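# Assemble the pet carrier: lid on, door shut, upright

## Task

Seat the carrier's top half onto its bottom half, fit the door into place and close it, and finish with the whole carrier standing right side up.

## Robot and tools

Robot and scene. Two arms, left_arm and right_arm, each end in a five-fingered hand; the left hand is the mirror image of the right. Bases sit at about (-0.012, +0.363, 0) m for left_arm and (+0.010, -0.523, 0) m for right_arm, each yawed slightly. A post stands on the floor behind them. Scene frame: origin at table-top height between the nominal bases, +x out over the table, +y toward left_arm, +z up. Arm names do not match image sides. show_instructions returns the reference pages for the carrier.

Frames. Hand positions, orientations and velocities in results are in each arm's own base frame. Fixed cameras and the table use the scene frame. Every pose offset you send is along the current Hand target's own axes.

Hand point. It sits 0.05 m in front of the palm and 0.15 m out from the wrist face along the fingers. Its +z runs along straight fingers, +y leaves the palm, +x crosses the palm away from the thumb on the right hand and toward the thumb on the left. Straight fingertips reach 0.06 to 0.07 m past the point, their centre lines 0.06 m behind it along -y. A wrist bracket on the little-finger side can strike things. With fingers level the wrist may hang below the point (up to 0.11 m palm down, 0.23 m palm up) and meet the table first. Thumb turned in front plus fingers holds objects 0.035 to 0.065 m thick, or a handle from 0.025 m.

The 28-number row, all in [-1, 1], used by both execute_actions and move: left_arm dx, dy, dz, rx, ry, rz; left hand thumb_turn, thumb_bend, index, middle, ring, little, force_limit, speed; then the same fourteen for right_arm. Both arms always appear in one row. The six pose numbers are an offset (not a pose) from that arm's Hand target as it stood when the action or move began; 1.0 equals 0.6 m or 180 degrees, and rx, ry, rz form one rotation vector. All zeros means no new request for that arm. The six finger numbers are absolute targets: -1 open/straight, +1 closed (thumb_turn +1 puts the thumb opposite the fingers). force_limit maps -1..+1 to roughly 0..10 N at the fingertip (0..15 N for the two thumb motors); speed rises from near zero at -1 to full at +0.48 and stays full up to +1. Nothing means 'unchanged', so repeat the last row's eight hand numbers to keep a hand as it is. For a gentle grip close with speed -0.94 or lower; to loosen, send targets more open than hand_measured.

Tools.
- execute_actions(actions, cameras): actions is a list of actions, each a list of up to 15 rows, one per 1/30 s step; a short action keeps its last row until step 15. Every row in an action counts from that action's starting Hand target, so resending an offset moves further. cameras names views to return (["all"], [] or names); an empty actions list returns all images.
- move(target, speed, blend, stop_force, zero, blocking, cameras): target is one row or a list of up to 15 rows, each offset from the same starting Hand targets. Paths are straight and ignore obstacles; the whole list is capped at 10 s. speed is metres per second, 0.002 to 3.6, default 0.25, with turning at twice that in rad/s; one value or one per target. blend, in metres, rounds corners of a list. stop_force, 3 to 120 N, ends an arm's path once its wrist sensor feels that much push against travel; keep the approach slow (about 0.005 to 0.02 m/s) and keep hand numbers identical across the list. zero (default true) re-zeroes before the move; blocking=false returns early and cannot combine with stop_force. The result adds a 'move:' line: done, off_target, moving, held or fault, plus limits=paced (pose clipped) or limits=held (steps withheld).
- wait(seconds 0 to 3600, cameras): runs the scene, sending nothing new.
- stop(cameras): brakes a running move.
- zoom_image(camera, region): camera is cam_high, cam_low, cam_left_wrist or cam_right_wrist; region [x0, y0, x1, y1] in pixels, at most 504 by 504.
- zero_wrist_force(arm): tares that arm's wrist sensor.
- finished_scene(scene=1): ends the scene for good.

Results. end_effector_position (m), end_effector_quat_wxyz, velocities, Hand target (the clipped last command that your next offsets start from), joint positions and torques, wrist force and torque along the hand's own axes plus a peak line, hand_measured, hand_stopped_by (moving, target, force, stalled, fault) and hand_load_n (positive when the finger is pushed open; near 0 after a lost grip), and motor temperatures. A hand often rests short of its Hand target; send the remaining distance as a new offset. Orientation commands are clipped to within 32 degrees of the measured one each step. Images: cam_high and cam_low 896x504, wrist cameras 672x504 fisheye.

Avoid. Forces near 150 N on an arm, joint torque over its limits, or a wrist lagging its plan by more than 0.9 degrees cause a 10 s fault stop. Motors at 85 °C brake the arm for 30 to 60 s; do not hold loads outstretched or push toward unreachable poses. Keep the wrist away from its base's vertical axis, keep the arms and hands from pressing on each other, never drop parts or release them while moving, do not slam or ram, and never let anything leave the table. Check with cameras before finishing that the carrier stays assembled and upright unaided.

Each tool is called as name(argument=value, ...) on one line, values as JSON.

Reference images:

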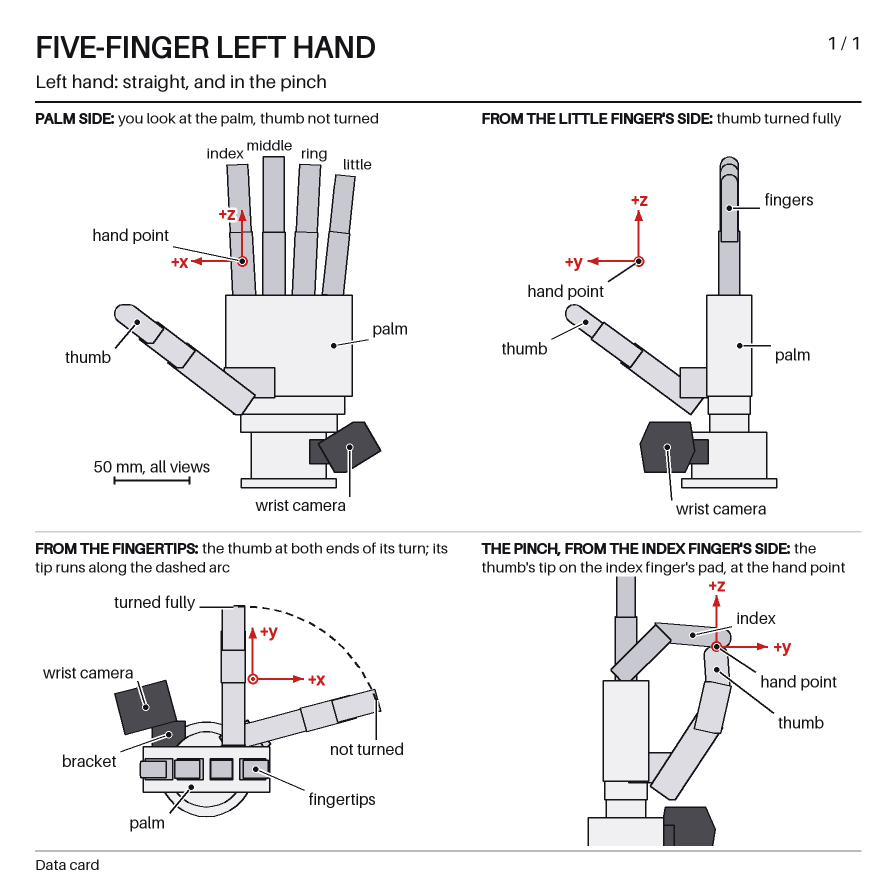

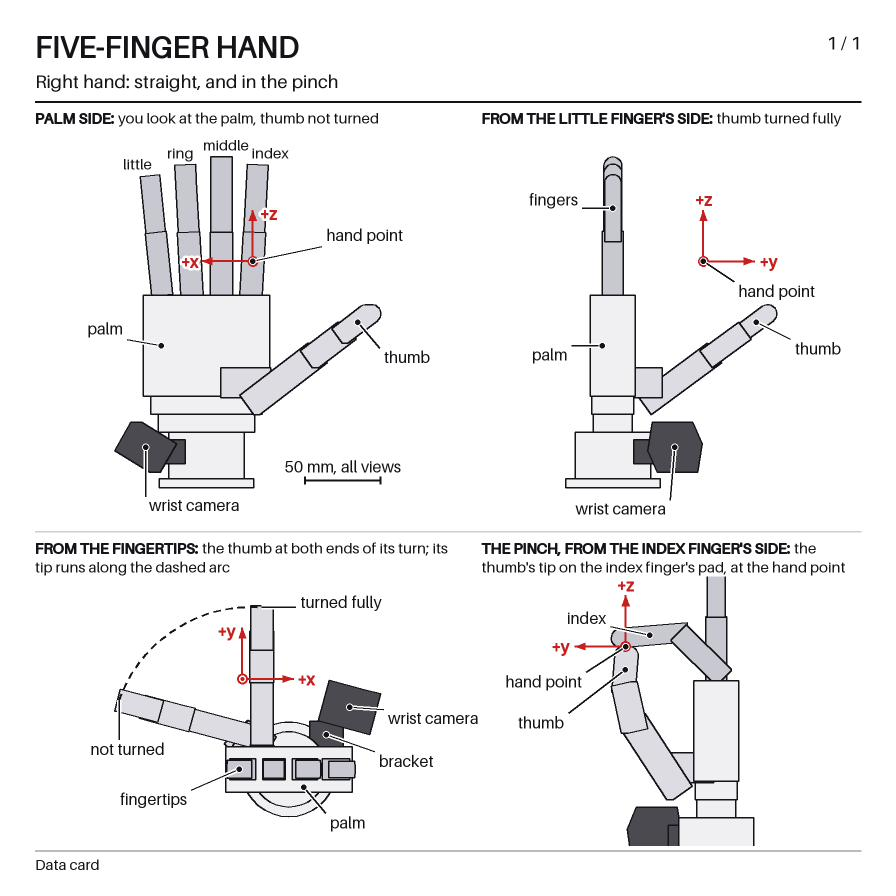

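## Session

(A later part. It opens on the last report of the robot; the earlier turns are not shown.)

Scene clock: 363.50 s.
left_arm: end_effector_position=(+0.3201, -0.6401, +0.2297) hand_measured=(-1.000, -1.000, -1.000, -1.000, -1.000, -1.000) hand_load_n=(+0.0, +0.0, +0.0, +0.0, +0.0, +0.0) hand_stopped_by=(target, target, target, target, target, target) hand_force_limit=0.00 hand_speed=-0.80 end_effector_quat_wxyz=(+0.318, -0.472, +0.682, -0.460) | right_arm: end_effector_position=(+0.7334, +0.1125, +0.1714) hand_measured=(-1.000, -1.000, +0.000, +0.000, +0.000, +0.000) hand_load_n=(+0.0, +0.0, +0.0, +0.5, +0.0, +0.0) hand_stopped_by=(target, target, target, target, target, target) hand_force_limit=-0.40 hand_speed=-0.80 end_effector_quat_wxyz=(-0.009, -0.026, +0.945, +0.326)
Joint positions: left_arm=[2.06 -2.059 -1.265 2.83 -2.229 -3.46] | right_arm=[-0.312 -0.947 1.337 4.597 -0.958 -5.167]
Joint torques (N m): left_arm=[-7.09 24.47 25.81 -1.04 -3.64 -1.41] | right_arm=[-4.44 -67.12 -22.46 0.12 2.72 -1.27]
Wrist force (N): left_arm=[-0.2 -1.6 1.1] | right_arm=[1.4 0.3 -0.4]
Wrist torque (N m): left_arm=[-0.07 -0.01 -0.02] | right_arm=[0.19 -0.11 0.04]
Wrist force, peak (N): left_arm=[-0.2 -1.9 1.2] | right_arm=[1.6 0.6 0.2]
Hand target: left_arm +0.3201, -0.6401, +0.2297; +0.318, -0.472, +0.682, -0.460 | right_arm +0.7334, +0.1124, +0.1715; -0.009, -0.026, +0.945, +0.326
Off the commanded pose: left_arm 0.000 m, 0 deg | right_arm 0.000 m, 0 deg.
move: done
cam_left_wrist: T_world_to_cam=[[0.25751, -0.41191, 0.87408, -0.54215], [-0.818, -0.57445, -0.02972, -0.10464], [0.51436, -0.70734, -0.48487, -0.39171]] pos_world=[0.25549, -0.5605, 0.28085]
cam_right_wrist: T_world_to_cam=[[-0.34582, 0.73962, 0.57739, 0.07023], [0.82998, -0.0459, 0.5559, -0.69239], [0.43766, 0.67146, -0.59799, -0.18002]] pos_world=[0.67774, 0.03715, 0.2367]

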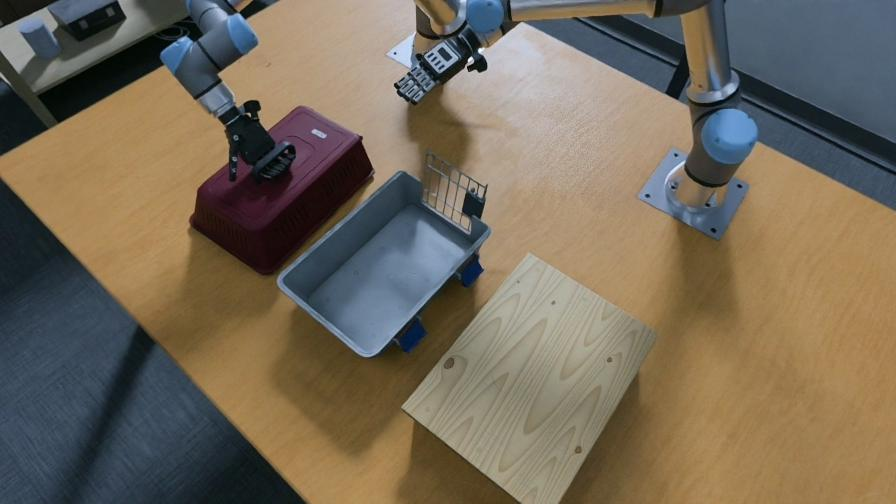

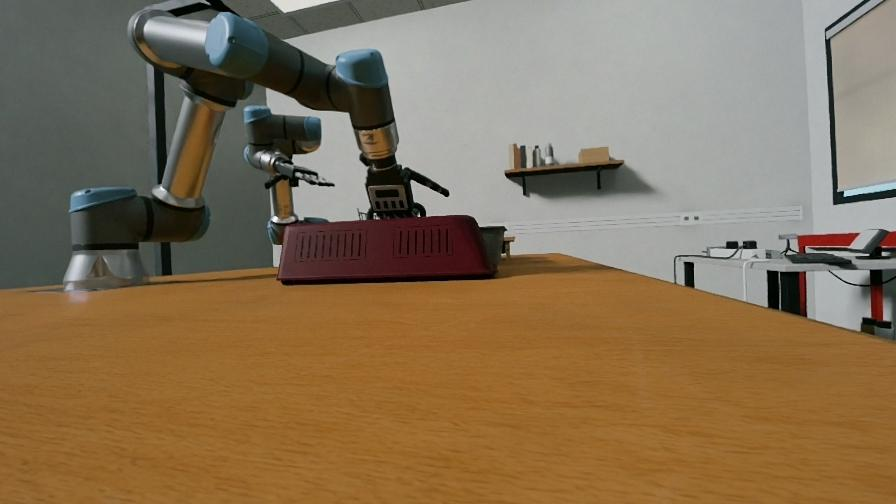

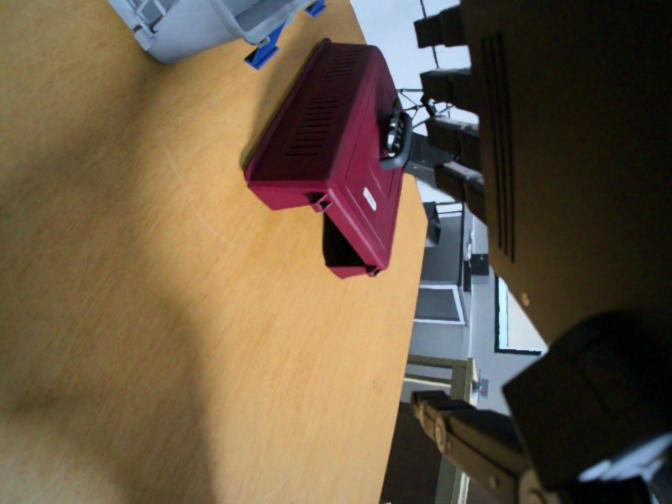

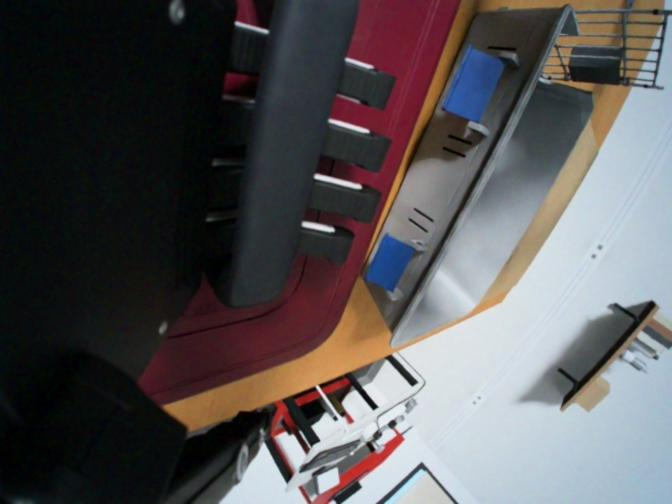

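move(target=[0,0,0,0,0,0,-1,-1,-1,-1,-1,-1,0,-0.8,0,0.0045,0.0078,0,0,0,-1,-1,0.15,0.15,0.15,0.15,-0.4,-0.8], speed=0.02)

move(target=[0,0,0,0,0,0,-1,-1,-1,-1,-1,-1,0,-0.8,0,0.0045,0.0078,0,0,0,-1,-1,0.3,0.3,0.3,0.3,-0.4,-0.85], speed=0.02, cameras=["cam_high","cam_low","cam_left_wrist","cam_right_wrist"])

zoom_image(camera="cam_left_wrist", region=[360, 100, 430, 180])

zoom_image(camera="cam_right_wrist", region=[200, 10, 420, 260])

zoom_image(camera="cam_high", region=[220, 110, 320, 200])

Scene clock: 368.17 s.
left_arm: end_effector_position=(+0.3201, -0.6401, +0.2297) hand_measured=(-1.000, -1.000, -1.000, -1.000, -1.000, -1.000) hand_load_n=(+0.0, +0.0, +0.0, +0.0, +0.0, +0.0) hand_stopped_by=(target, target, target, target, target, target) hand_force_limit=0.00 hand_speed=-0.80 end_effector_quat_wxyz=(+0.318, -0.472, +0.682, -0.460) | right_arm: end_effector_position=(+0.7331, +0.1175, +0.1694) hand_measured=(-1.000, -1.000, +0.150, +0.150, +0.150, +0.150) hand_load_n=(+0.0, +0.0, +0.0, +0.0, +0.0, +0.0) hand_stopped_by=(target, target, target, target, target, target) hand_force_limit=-0.40 hand_speed=-0.80 end_effector_quat_wxyz=(-0.009, -0.026, +0.945, +0.326)
Joint positions: left_arm=[2.06 -2.059 -1.265 2.83 -2.229 -3.46] | right_arm=[-0.306 -0.947 1.344 4.586 -0.956 -5.159]
Joint torques (N m): left_arm=[-5.95 26.58 24.25 -1.04 -3.52 -1.98] | right_arm=[-4.14 -64.94 -19.81 0.08 2.87 -1.15]
Wrist force (N): left_arm=[-0.2 -1.8 1.3] | right_arm=[1.5 0.4 -0.1]
Wrist torque (N m): left_arm=[-0.11 0.00 -0.02] | right_arm=[0.18 -0.14 0.05]
Wrist force, peak (N): left_arm=[-0.3 -2.0 1.1] | right_arm=[1.8 0.4 -0.1]
Hand target: left_arm +0.3201, -0.6401, +0.2297; +0.318, -0.472, +0.682, -0.460 | right_arm +0.7331, +0.1174, +0.1694; -0.009, -0.026, +0.945, +0.326
Off the commanded pose: left_arm 0.000 m, 0 deg | right_arm 0.000 m, 0 deg.
move: done

Scene clock: 368.80 s.
left_arm: end_effector_position=(+0.3201, -0.6401, +0.2297) hand_measured=(-1.000, -1.000, -1.000, -1.000, -1.000, -1.000) hand_load_n=(+0.0, +0.0, +0.0, +0.0, +0.0, +0.0) hand_stopped_by=(target, target, target, target, target, target) hand_force_limit=0.00 hand_speed=-0.80 end_effector_quat_wxyz=(+0.318, -0.472, +0.682, -0.460) | right_arm: end_effector_position=(+0.7328, +0.1225, +0.1674) hand_measured=(-1.000, -1.000, +0.300, +0.300, +0.300, +0.300) hand_load_n=(+0.0, +0.0, +0.0, +0.0, +0.0, +0.5) hand_stopped_by=(target, target, target, target, target, target) hand_force_limit=-0.40 hand_speed=-0.85 end_effector_quat_wxyz=(-0.009, -0.026, +0.945, +0.326)
Joint positions: left_arm=[2.06 -2.059 -1.265 2.83 -2.229 -3.46] | right_arm=[-0.299 -0.947 1.35 4.575 -0.955 -5.151]
Joint torques (N m): left_arm=[-5.02 24.53 24.8 -1.11 -3.58 -2.21] | right_arm=[-4.69 -44.82 -26.91 0.27 2.79 -1.45]
Wrist force (N): left_arm=[-0.2 -1.7 1.0] | right_arm=[1.2 -1.6 -0.6]
Wrist torque (N m): left_arm=[-0.08 -0.01 -0.02] | right_arm=[0.05 -0.10 -0.09]
Wrist force, peak (N): left_arm=[-0.1 -1.9 1.1] | right_arm=[2.0 -1.3 -0.5]
Hand target: left_arm +0.3201, -0.6401, +0.2297; +0.318, -0.472, +0.682, -0.460 | right_arm +0.7328, +0.1224, +0.1674; -0.009, -0.026, +0.945, +0.326
Off the commanded pose: left_arm 0.000 m, 0 deg | right_arm 0.000 m, 0 deg.
move: done
cam_left_wrist: T_world_to_cam=[[0.25751, -0.41191, 0.87408, -0.54215], [-0.818, -0.57445, -0.02972, -0.10464], [0.51436, -0.70734, -0.48487, -0.39171]] pos_world=[0.25549, -0.5605, 0.28085]
cam_right_wrist: T_world_to_cam=[[-0.34584, 0.73959, 0.5774, 0.06502], [0.83001, -0.04584, 0.55586, -0.68923], [0.43758, 0.67149, -0.59802, -0.18874]] pos_world=[0.67714, 0.04705, 0.2327]

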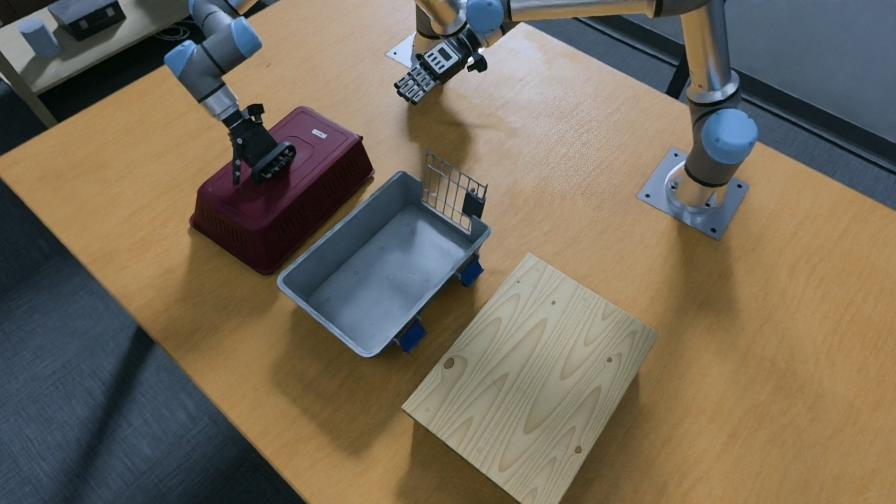

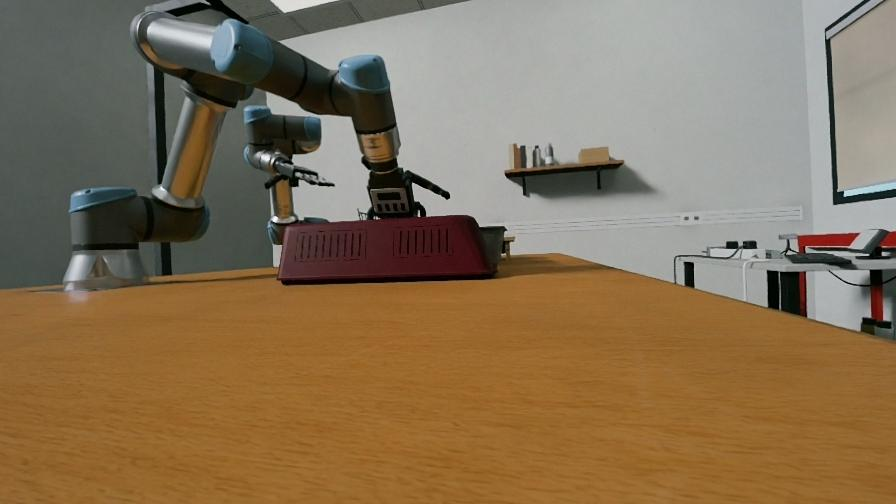

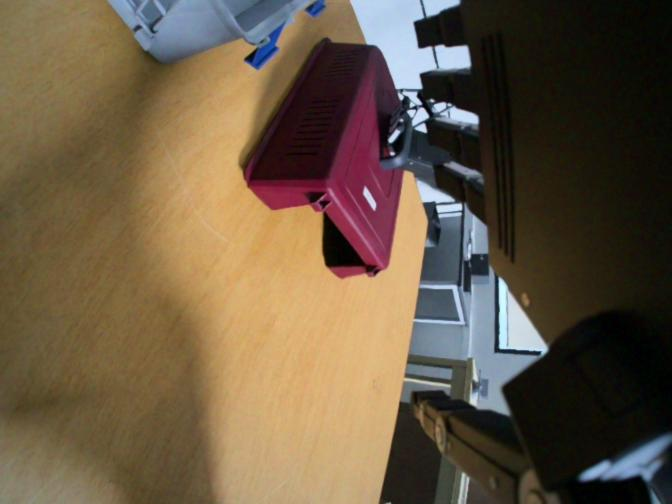

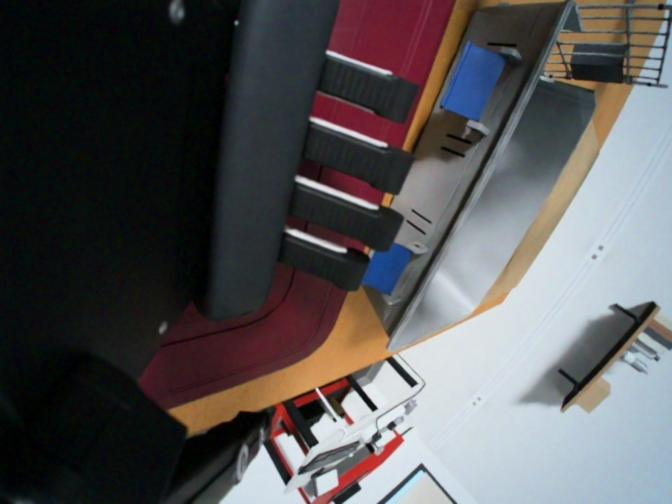

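Scaled by 6.300 from the camera's image (finer frame: 960x720).

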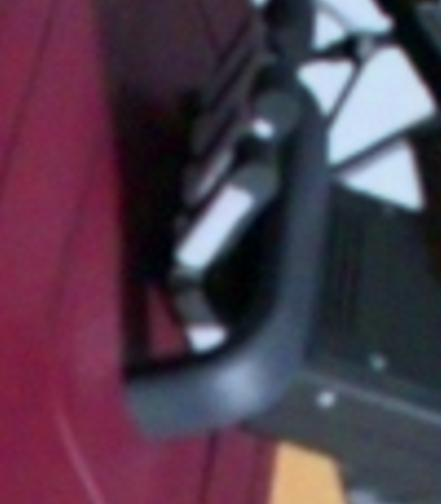

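Scaled by 2.016 from the camera's image (finer frame: 960x720).

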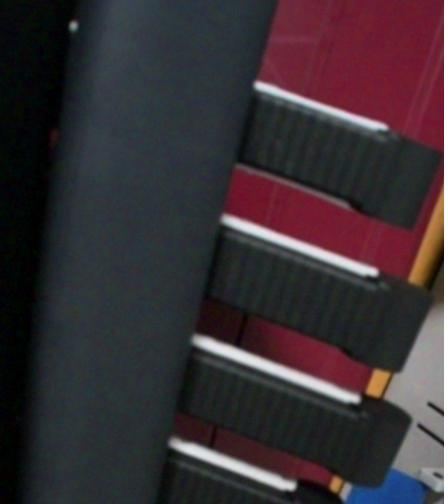

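Scaled by 5.040 from the camera's image (finer frame: 1280x720).

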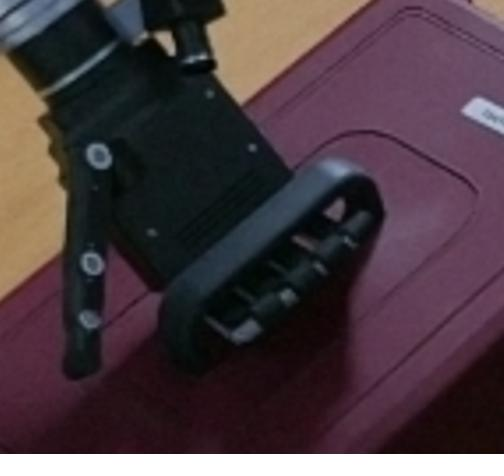

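move(target=[0,0,0,0,0,0,-1,-1,-1,-1,-1,-1,0,-0.8,0,0,0,0,0,0,-1,-1,0.6,0.6,0.6,0.6,-0.4,-0.85], cameras=["cam_high","cam_low","cam_left_wrist","cam_right_wrist"])

zoom_image(camera="cam_left_wrist", region=[360, 100, 430, 180])

zoom_image(camera="cam_right_wrist", region=[200, 10, 420, 260])

zoom_image(camera="cam_high", region=[220, 110, 320, 200])

Scene clock: 373.17 s.
left_arm: end_effector_position=(+0.3201, -0.6401, +0.2297) hand_measured=(-1.000, -1.000, -1.000, -1.000, -1.000, -1.000) hand_load_n=(+0.0, +0.0, +0.0, +0.0, +0.0, +0.0) hand_stopped_by=(target, target, target, target, target, target) hand_force_limit=0.00 hand_speed=-0.80 end_effector_quat_wxyz=(+0.318, -0.472, +0.682, -0.460) | right_arm: end_effector_position=(+0.7328, +0.1224, +0.1674) hand_measured=(-1.000, -1.000, +0.600, +0.600, +0.600, +0.600) hand_load_n=(+0.0, +0.0, +0.0, +0.0, +0.0, +0.0) hand_stopped_by=(target, target, target, target, target, target) hand_force_limit=-0.40 hand_speed=-0.85 end_effector_quat_wxyz=(-0.009, -0.026, +0.945, +0.326)
Joint positions: left_arm=[2.06 -2.059 -1.265 2.83 -2.229 -3.46] | right_arm=[-0.299 -0.947 1.35 4.575 -0.955 -5.152]
Joint torques (N m): left_arm=[-6.75 27.24 23.29 -0.99 -3.51 -2.21] | right_arm=[-4.17 -20.33 -35.84 0.24 -1.46 -1.56]
Wrist force (N): left_arm=[-0.3 -1.7 0.9] | right_arm=[1.3 -1.6 -1.0]
Wrist torque (N m): left_arm=[-0.08 0.00 -0.02] | right_arm=[0.11 -0.09 -0.08]
Wrist force, peak (N): left_arm=[-0.4 -1.9 1.3] | right_arm=[1.3 -2.1 -0.5]
Hand target: left_arm +0.3201, -0.6401, +0.2297; +0.318, -0.472, +0.682, -0.460 | right_arm +0.7328, +0.1224, +0.1674; -0.009, -0.026, +0.945, +0.326
Off the commanded pose: left_arm 0.000 m, 0 deg | right_arm 0.000 m, 0 deg.
move: done
cam_left_wrist: T_world_to_cam=[[0.25751, -0.41191, 0.87408, -0.54215], [-0.818, -0.57445, -0.02972, -0.10464], [0.51436, -0.70734, -0.48487, -0.39171]] pos_world=[0.25549, -0.5605, 0.28085]
cam_right_wrist: T_world_to_cam=[[-0.34589, 0.7396, 0.57737, 0.06506], [0.82999, -0.04579, 0.55589, -0.68922], [0.43758, 0.67149, -0.59802, -0.18874]] pos_world=[0.67714, 0.04705, 0.2327]

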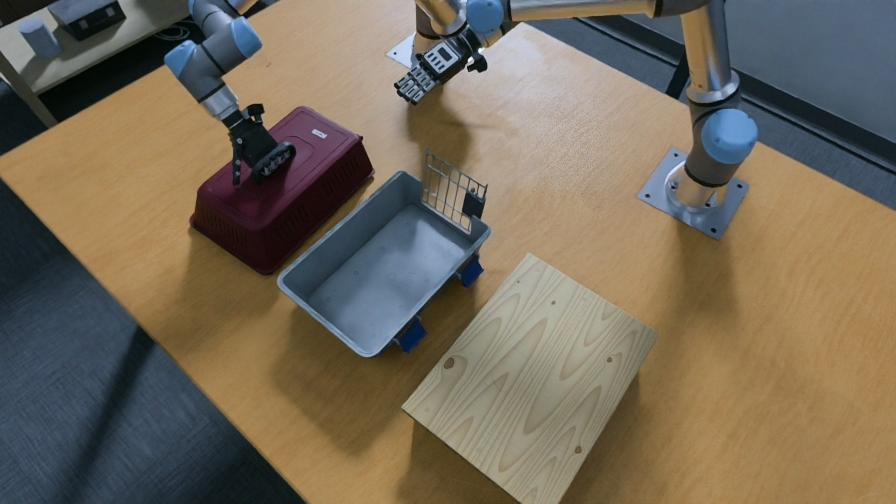

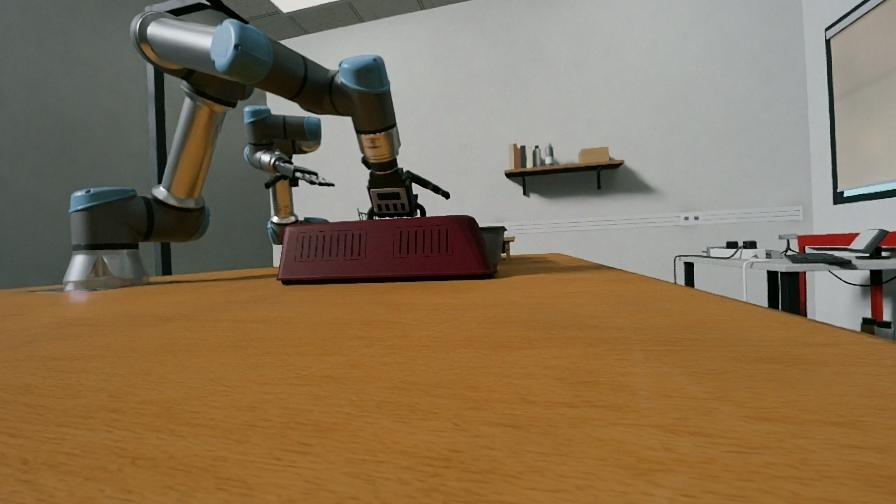

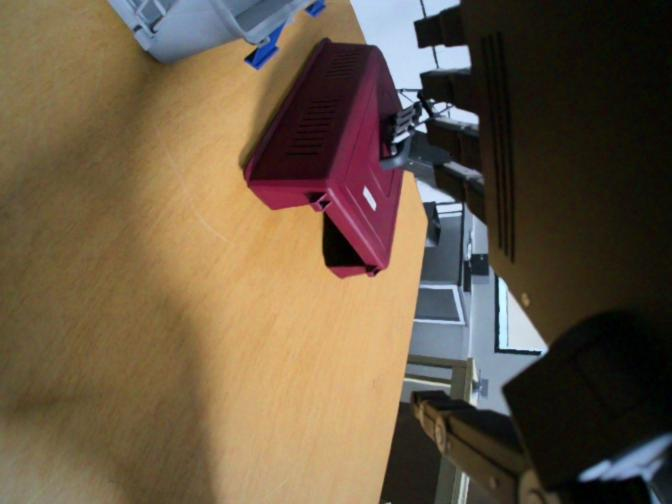

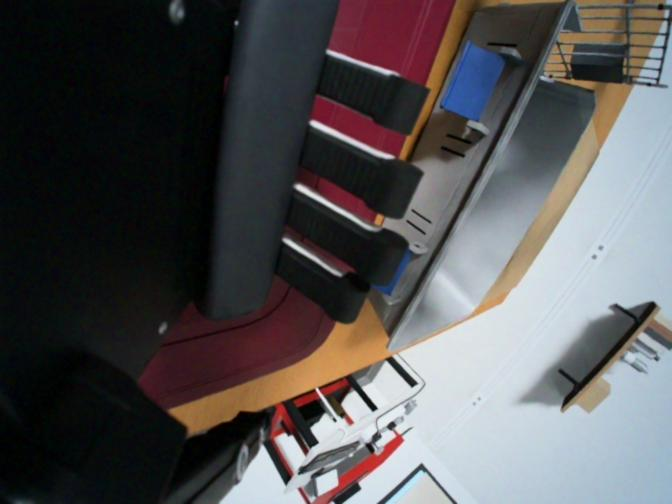

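Scaled by 6.300 from the camera's image (finer frame: 960x720).

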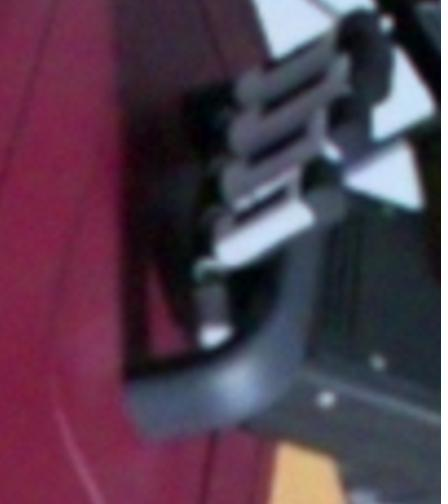

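Scaled by 2.016 from the camera's image (finer frame: 960x720).

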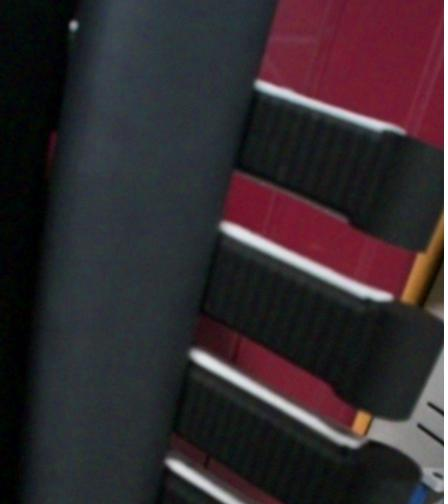

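Scaled by 5.040 from the camera's image (finer frame: 1280x720).

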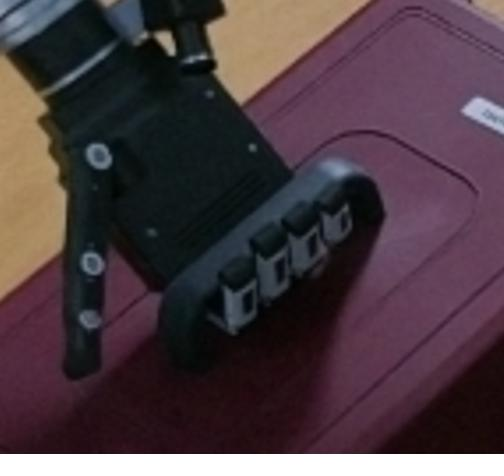

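move(target=[0,0,0,0,0,0,-1,-1,-1,-1,-1,-1,0,-0.8,0,0,0,0,0,0,-1,-1,1,1,1,1,-0.4,-0.85], cameras=["cam_high","cam_low","cam_left_wrist","cam_right_wrist"])

zoom_image(camera="cam_left_wrist", region=[360, 100, 430, 180])

zoom_image(camera="cam_right_wrist", region=[200, 10, 420, 260])

zoom_image(camera="cam_high", region=[220, 110, 320, 200])

Scene clock: 381.73 s.
left_arm: end_effector_position=(+0.3201, -0.6401, +0.2297) hand_measured=(-1.000, -1.000, -1.000, -1.000, -1.000, -1.000) hand_load_n=(-0.5, +0.0, +0.0, +0.0, +0.0, +0.0) hand_stopped_by=(target, target, target, target, target, target) hand_force_limit=0.00 hand_speed=-0.80 end_effector_quat_wxyz=(+0.318, -0.472, +0.682, -0.460) | right_arm: end_effector_position=(+0.7328, +0.1224, +0.1674) hand_measured=(-1.000, -1.000, +0.918, +0.904, +0.890, +0.904) hand_load_n=(+0.0, -0.5, +5.0, +2.5, +1.5, +3.0) hand_stopped_by=(target, target, force, force, force, force) hand_force_limit=-0.40 hand_speed=-0.85 end_effector_quat_wxyz=(-0.009, -0.026, +0.945, +0.326)
Joint positions: left_arm=[2.06 -2.059 -1.265 2.83 -2.229 -3.46] | right_arm=[-0.299 -0.947 1.35 4.575 -0.955 -5.152]
Joint torques (N m): left_arm=[-6.95 26.82 23.08 -1.11 -3.5 -2.38] | right_arm=[-4.27 -25.69 -36.16 -0.65 -0.69 -1.47]
Wrist force (N): left_arm=[-0.4 -1.5 1.1] | right_arm=[1.7 -3.2 3.2]
Wrist torque (N m): left_arm=[-0.07 0.02 -0.03] | right_arm=[-0.20 -0.26 -0.08]
Wrist force, peak (N): left_arm=[-0.4 -1.9 1.2] | right_arm=[1.6 -3.3 3.3]
Hand target: left_arm +0.3201, -0.6401, +0.2297; +0.318, -0.472, +0.682, -0.460 | right_arm +0.7328, +0.1224, +0.1674; -0.009, -0.026, +0.945, +0.326
Off the commanded pose: left_arm 0.000 m, 0 deg | right_arm 0.000 m, 0 deg.
move: done
cam_left_wrist: T_world_to_cam=[[0.25751, -0.41191, 0.87408, -0.54215], [-0.818, -0.57445, -0.02972, -0.10464], [0.51436, -0.70734, -0.48487, -0.39171]] pos_world=[0.25549, -0.5605, 0.28085]
cam_right_wrist: T_world_to_cam=[[-0.34589, 0.7396, 0.57737, 0.06506], [0.82999, -0.04579, 0.55589, -0.68922], [0.43758, 0.67149, -0.59802, -0.18874]] pos_world=[0.67714, 0.04705, 0.2327]

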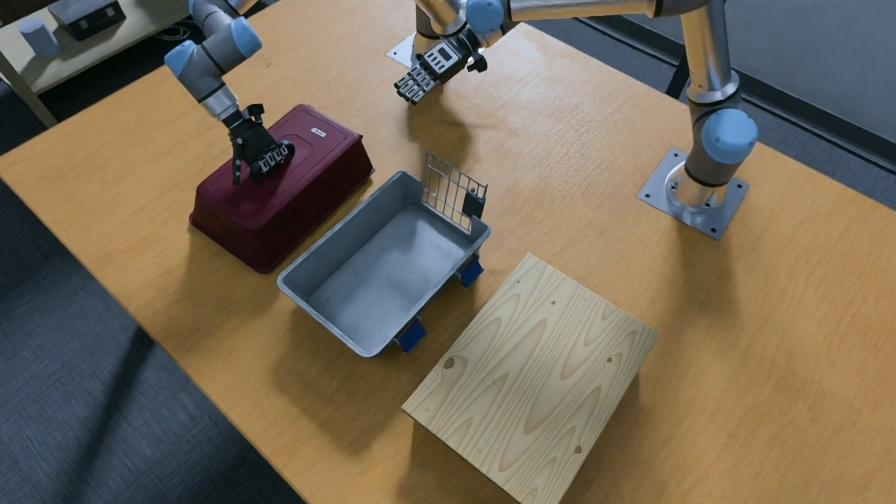

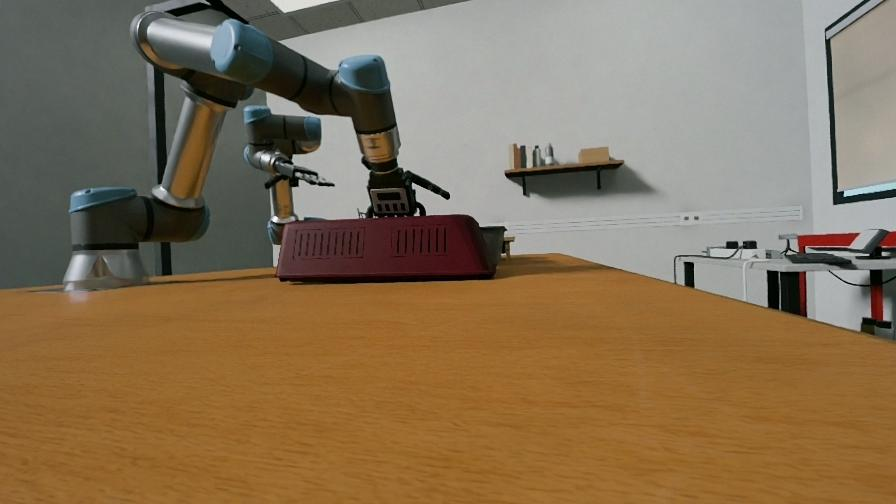

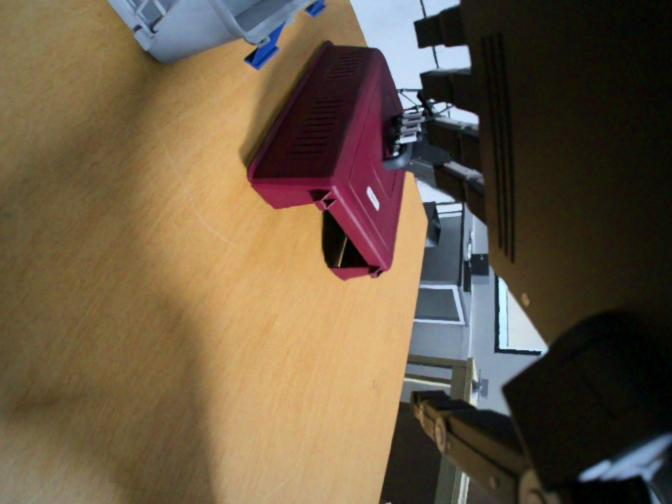

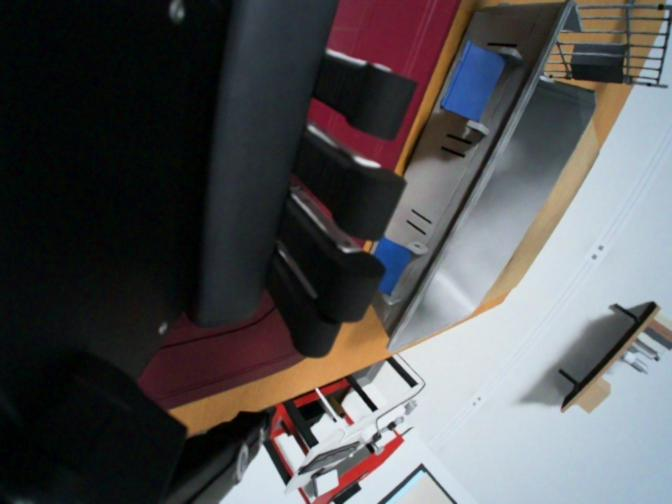

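Scaled by 6.300 from the camera's image (finer frame: 960x720).

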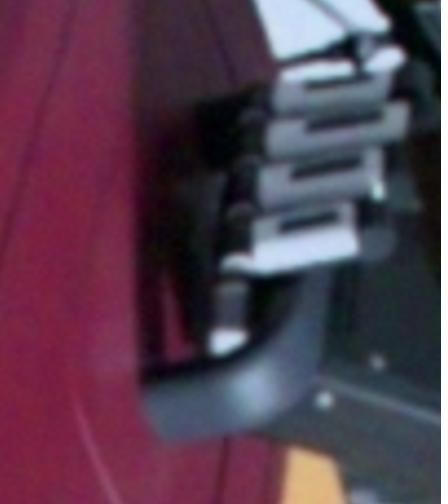

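Scaled by 2.016 from the camera's image (finer frame: 960x720).

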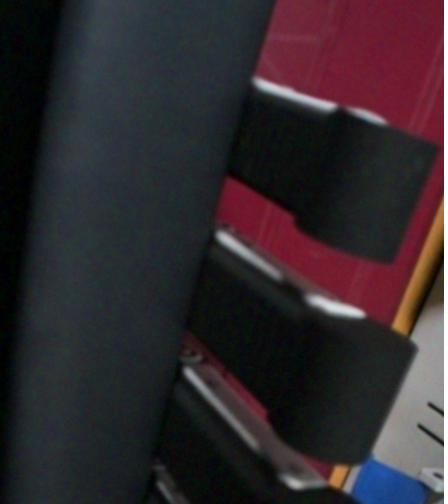

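Scaled by 5.040 from the camera's image (finer frame: 1280x720).

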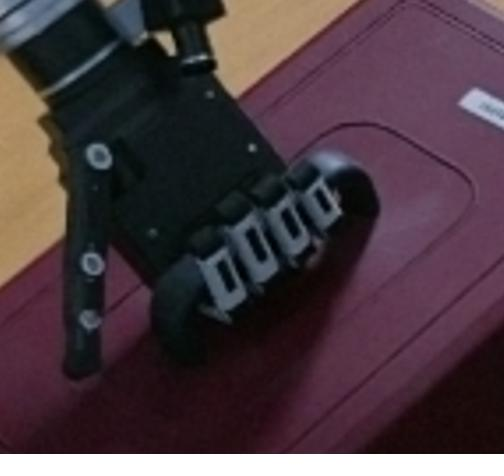

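move(target=[0,0,0,0,0,0,-1,-1,-1,-1,-1,-1,0,-0.8,0,0.0308,-0.0394,0,0,0,-1,-1,1,1,1,1,-0.4,-0.85], speed=0.04, cameras=["cam_high","cam_low","cam_left_wrist","cam_right_wrist"])

Scene clock: 386.40 s.
left_arm: end_effector_position=(+0.3201, -0.6401, +0.2297) hand_measured=(-1.000, -1.000, -1.000, -1.000, -1.000, -1.000) hand_load_n=(+0.0, +0.0, +0.0, +0.0, +0.0, -0.5) hand_stopped_by=(target, target, target, target, target, target) hand_force_limit=0.00 hand_speed=-0.80 end_effector_quat_wxyz=(+0.318, -0.472, +0.682, -0.460) | right_arm: end_effector_position=(+0.7330, +0.1224, +0.1979) hand_measured=(-1.000, -1.000, +0.918, +0.904, +0.890, +0.904) hand_load_n=(+0.0, +0.0, +5.0, +3.0, +1.5, +3.0) hand_stopped_by=(target, target, force, force, force, force) hand_force_limit=-0.40 hand_speed=-0.85 end_effector_quat_wxyz=(-0.009, -0.026, +0.945, +0.326)
Joint positions: left_arm=[2.06 -2.059 -1.265 2.83 -2.229 -3.46] | right_arm=[-0.299 -0.974 1.311 4.639 -0.955 -5.152]
Joint torques (N m): left_arm=[-7.35 27.58 21.49 -0.87 -3.66 -2.2] | right_arm=[-4.23 -26.96 -5.26 -4.16 3.06 0.71]
Wrist force (N): left_arm=[-0.3 -1.8 1.1] | right_arm=[1.0 -3.2 2.8]
Wrist torque (N m): left_arm=[-0.09 0.00 -0.02] | right_arm=[-0.15 -0.17 -0.11]
Wrist force, peak (N): left_arm=[-0.5 -1.9 1.2] | right_arm=[2.1 -3.7 3.7]
Hand target: left_arm +0.3201, -0.6401, +0.2297; +0.318, -0.472, +0.682, -0.460 | right_arm +0.7329, +0.1224, +0.1974; -0.009, -0.026, +0.945, +0.326
Off the commanded pose: left_arm 0.000 m, 0 deg | right_arm 0.000 m, 0 deg.
move: done
cam_left_wrist: T_world_to_cam=[[0.25751, -0.41191, 0.87408, -0.54215], [-0.818, -0.57445, -0.02972, -0.10464], [0.51436, -0.70734, -0.48487, -0.39171]] pos_world=[0.25549, -0.5605, 0.28085]
cam_right_wrist: T_world_to_cam=[[-0.34637, 0.73972, 0.57693, 0.048], [0.82953, -0.04567, 0.55659, -0.70614], [0.43806, 0.67137, -0.5978, -0.17086]] pos_world=[0.67724, 0.04695, 0.2632]

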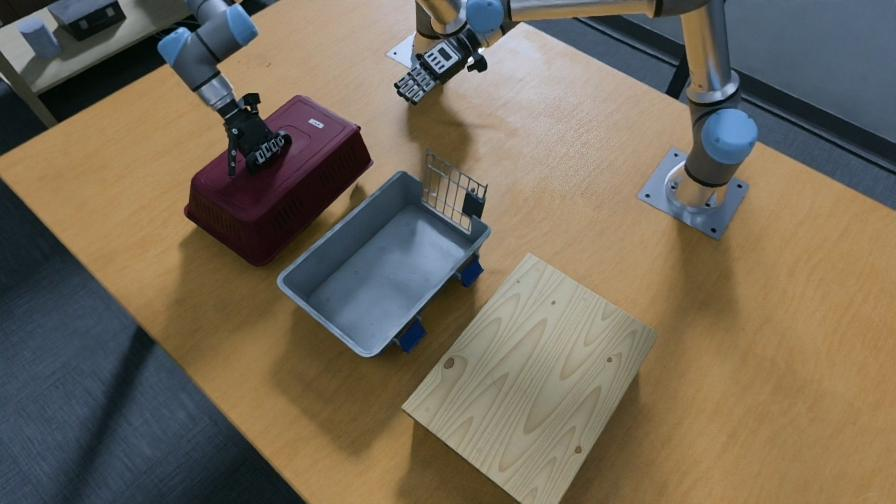

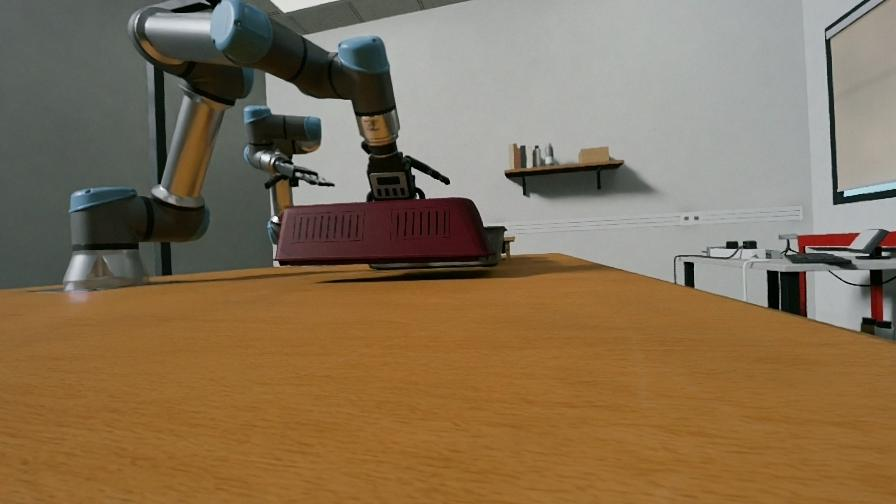

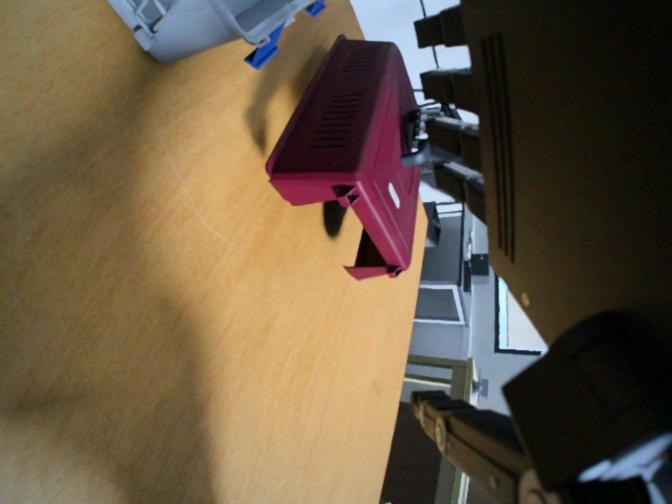

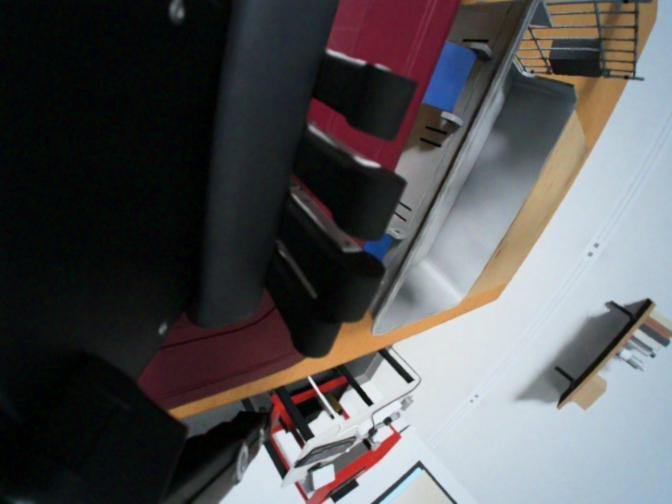

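zoom_image(camera="cam_left_wrist", region=[230, 80, 440, 290])

zoom_image(camera="cam_low", region=[260, 140, 520, 300])

zoom_image(camera="cam_high", region=[170, 80, 390, 280])

Scaled by 2.400 from the camera's image (finer frame: 960x720).

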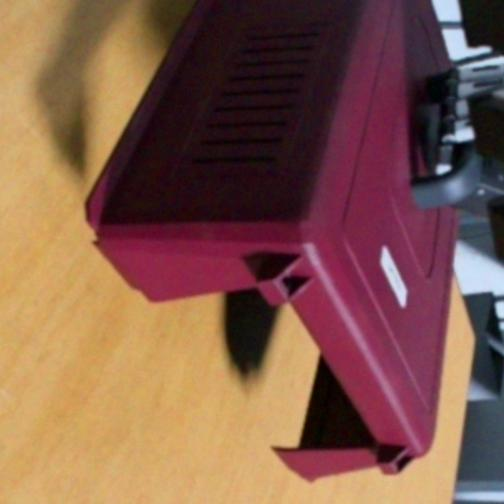

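Scaled by 1.938 from the camera's image (finer frame: 1280x720).

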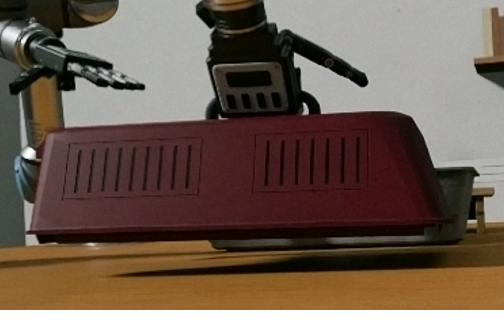

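Scaled by 2.291 from the camera's image (finer frame: 1280x720).

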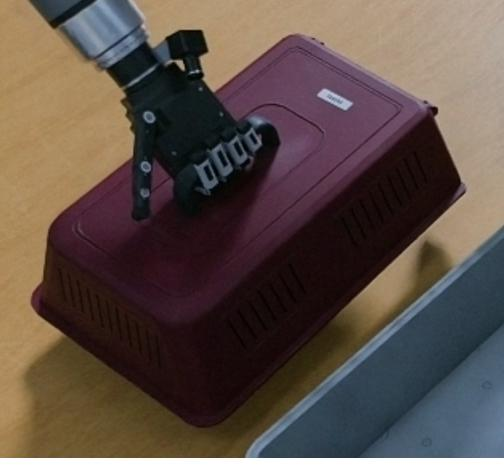

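move(target=[[-0.3895,0.1993,-0.1388,0.0509,-0.1985,0.4722,1,-1,-1,-1,-1,-1,0,-0.2,0,0.1847,-0.2364,0,0,0,-1,-1,1,1,1,1,-0.4,-0.85],[-0.3895,0.1993,-0.1388,0.0509,-0.1985,0.4722,1,-1,-1,-1,-1,-1,0,-0.2,-0.0665,0.6798,0.1343,0,-0.0171,0.0219,-1,-1,1,1,1,1,-0.4,-0.85]], speed=[0.15,0.12], cameras=["all"])

Scene clock: 460.97 s.
left_arm: end_effector_position=(+0.2884, -0.3784, +0.1499) hand_measured=(+1.000, -1.000, -1.000, -1.000, -1.000, -1.000) hand_load_n=(+0.5, +0.0, +0.0, +0.0, +0.0, +0.0) hand_stopped_by=(target, target, target, target, target, target) hand_force_limit=0.00 hand_speed=-0.20 end_effector_quat_wxyz=(+0.749, +0.021, +0.662, -0.024) | right_arm: end_effector_position=(+0.7524, +0.4949, +0.3850) hand_measured=(-1.000, -1.000, +0.918, +0.904, +0.890, +0.904) hand_load_n=(+0.0, -0.5, +1.5, +0.5, +0.0, +1.0) hand_stopped_by=(target, target, force, force, force, force) hand_force_limit=-0.40 hand_speed=-0.85 end_effector_quat_wxyz=(+0.005, +0.015, +0.945, +0.326)
Joint positions: left_arm=[1.969 -1.916 -2.164 4.349 -2.665 -1.331] | right_arm=[0.217 -0.871 0.773 4.621 -0.931 -4.4]
Joint torques (N m): left_arm=[-6.93 45.11 7.8 -0.1 -3.02 -2.16] | right_arm=[5.14 -76.56 -10.45 -2.24 4.68 1.53]
Wrist force (N): left_arm=[-2.5 -2.3 1.4] | right_arm=[1.6 -3.0 3.3]
Wrist torque (N m): left_arm=[-0.66 -0.04 -0.32] | right_arm=[-0.17 -0.24 -0.07]
Wrist force, peak (N): left_arm=[-3.0 -2.6 1.6] | right_arm=[1.2 -5.5 2.9]
Hand target: left_arm +0.2884, -0.3784, +0.1499; +0.749, +0.021, +0.662, -0.024 | right_arm +0.7523, +0.4949, +0.3853; +0.005, +0.015, +0.945, +0.326
Off the commanded pose: left_arm 0.000 m, 0 deg | right_arm 0.000 m, 0 deg.
move: done
cam_left_wrist: T_world_to_cam=[[0.00549, -0.95735, -0.28887, -0.31583], [-0.38955, 0.26401, -0.88236, 0.33896], [0.92099, 0.11738, -0.37149, -0.05115]] pos_world=[0.18089, -0.38584, 0.18885]
cam_right_wrist: T_world_to_cam=[[-0.28008, 0.76708, 0.57718, -0.39226], [0.82295, -0.11772, 0.55579, -0.76853], [0.49428, 0.63066, -0.5983, -0.33954]] pos_world=[0.69042, 0.42457, 0.4504]

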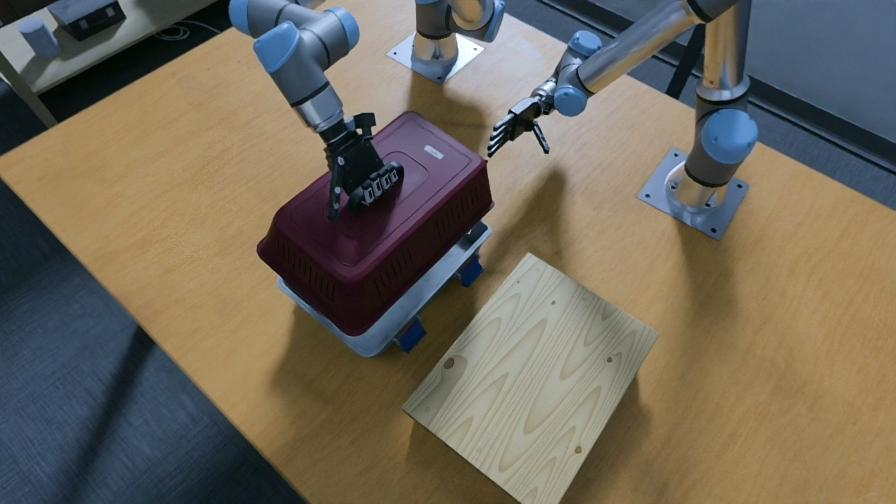

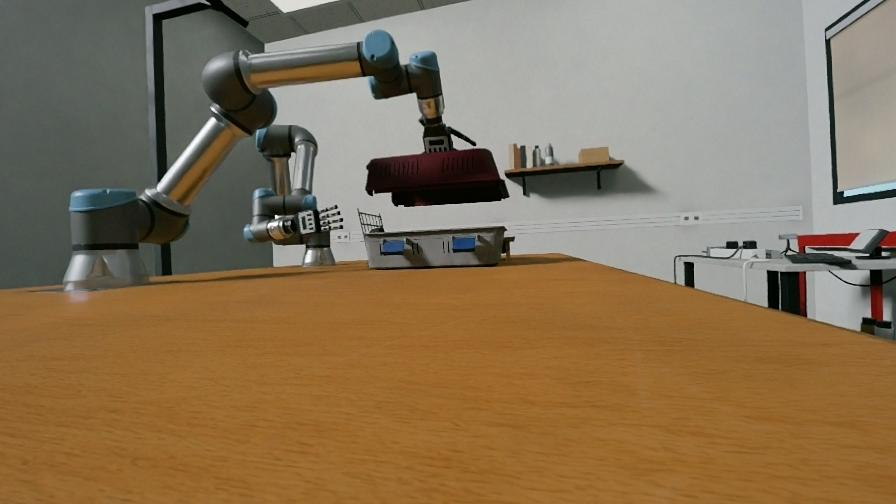

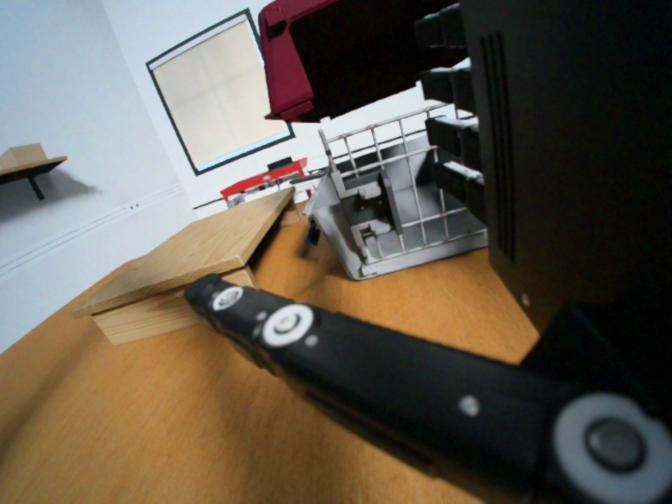

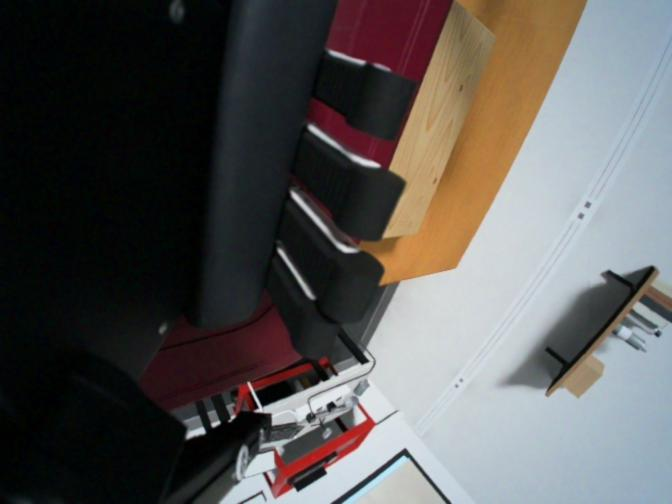

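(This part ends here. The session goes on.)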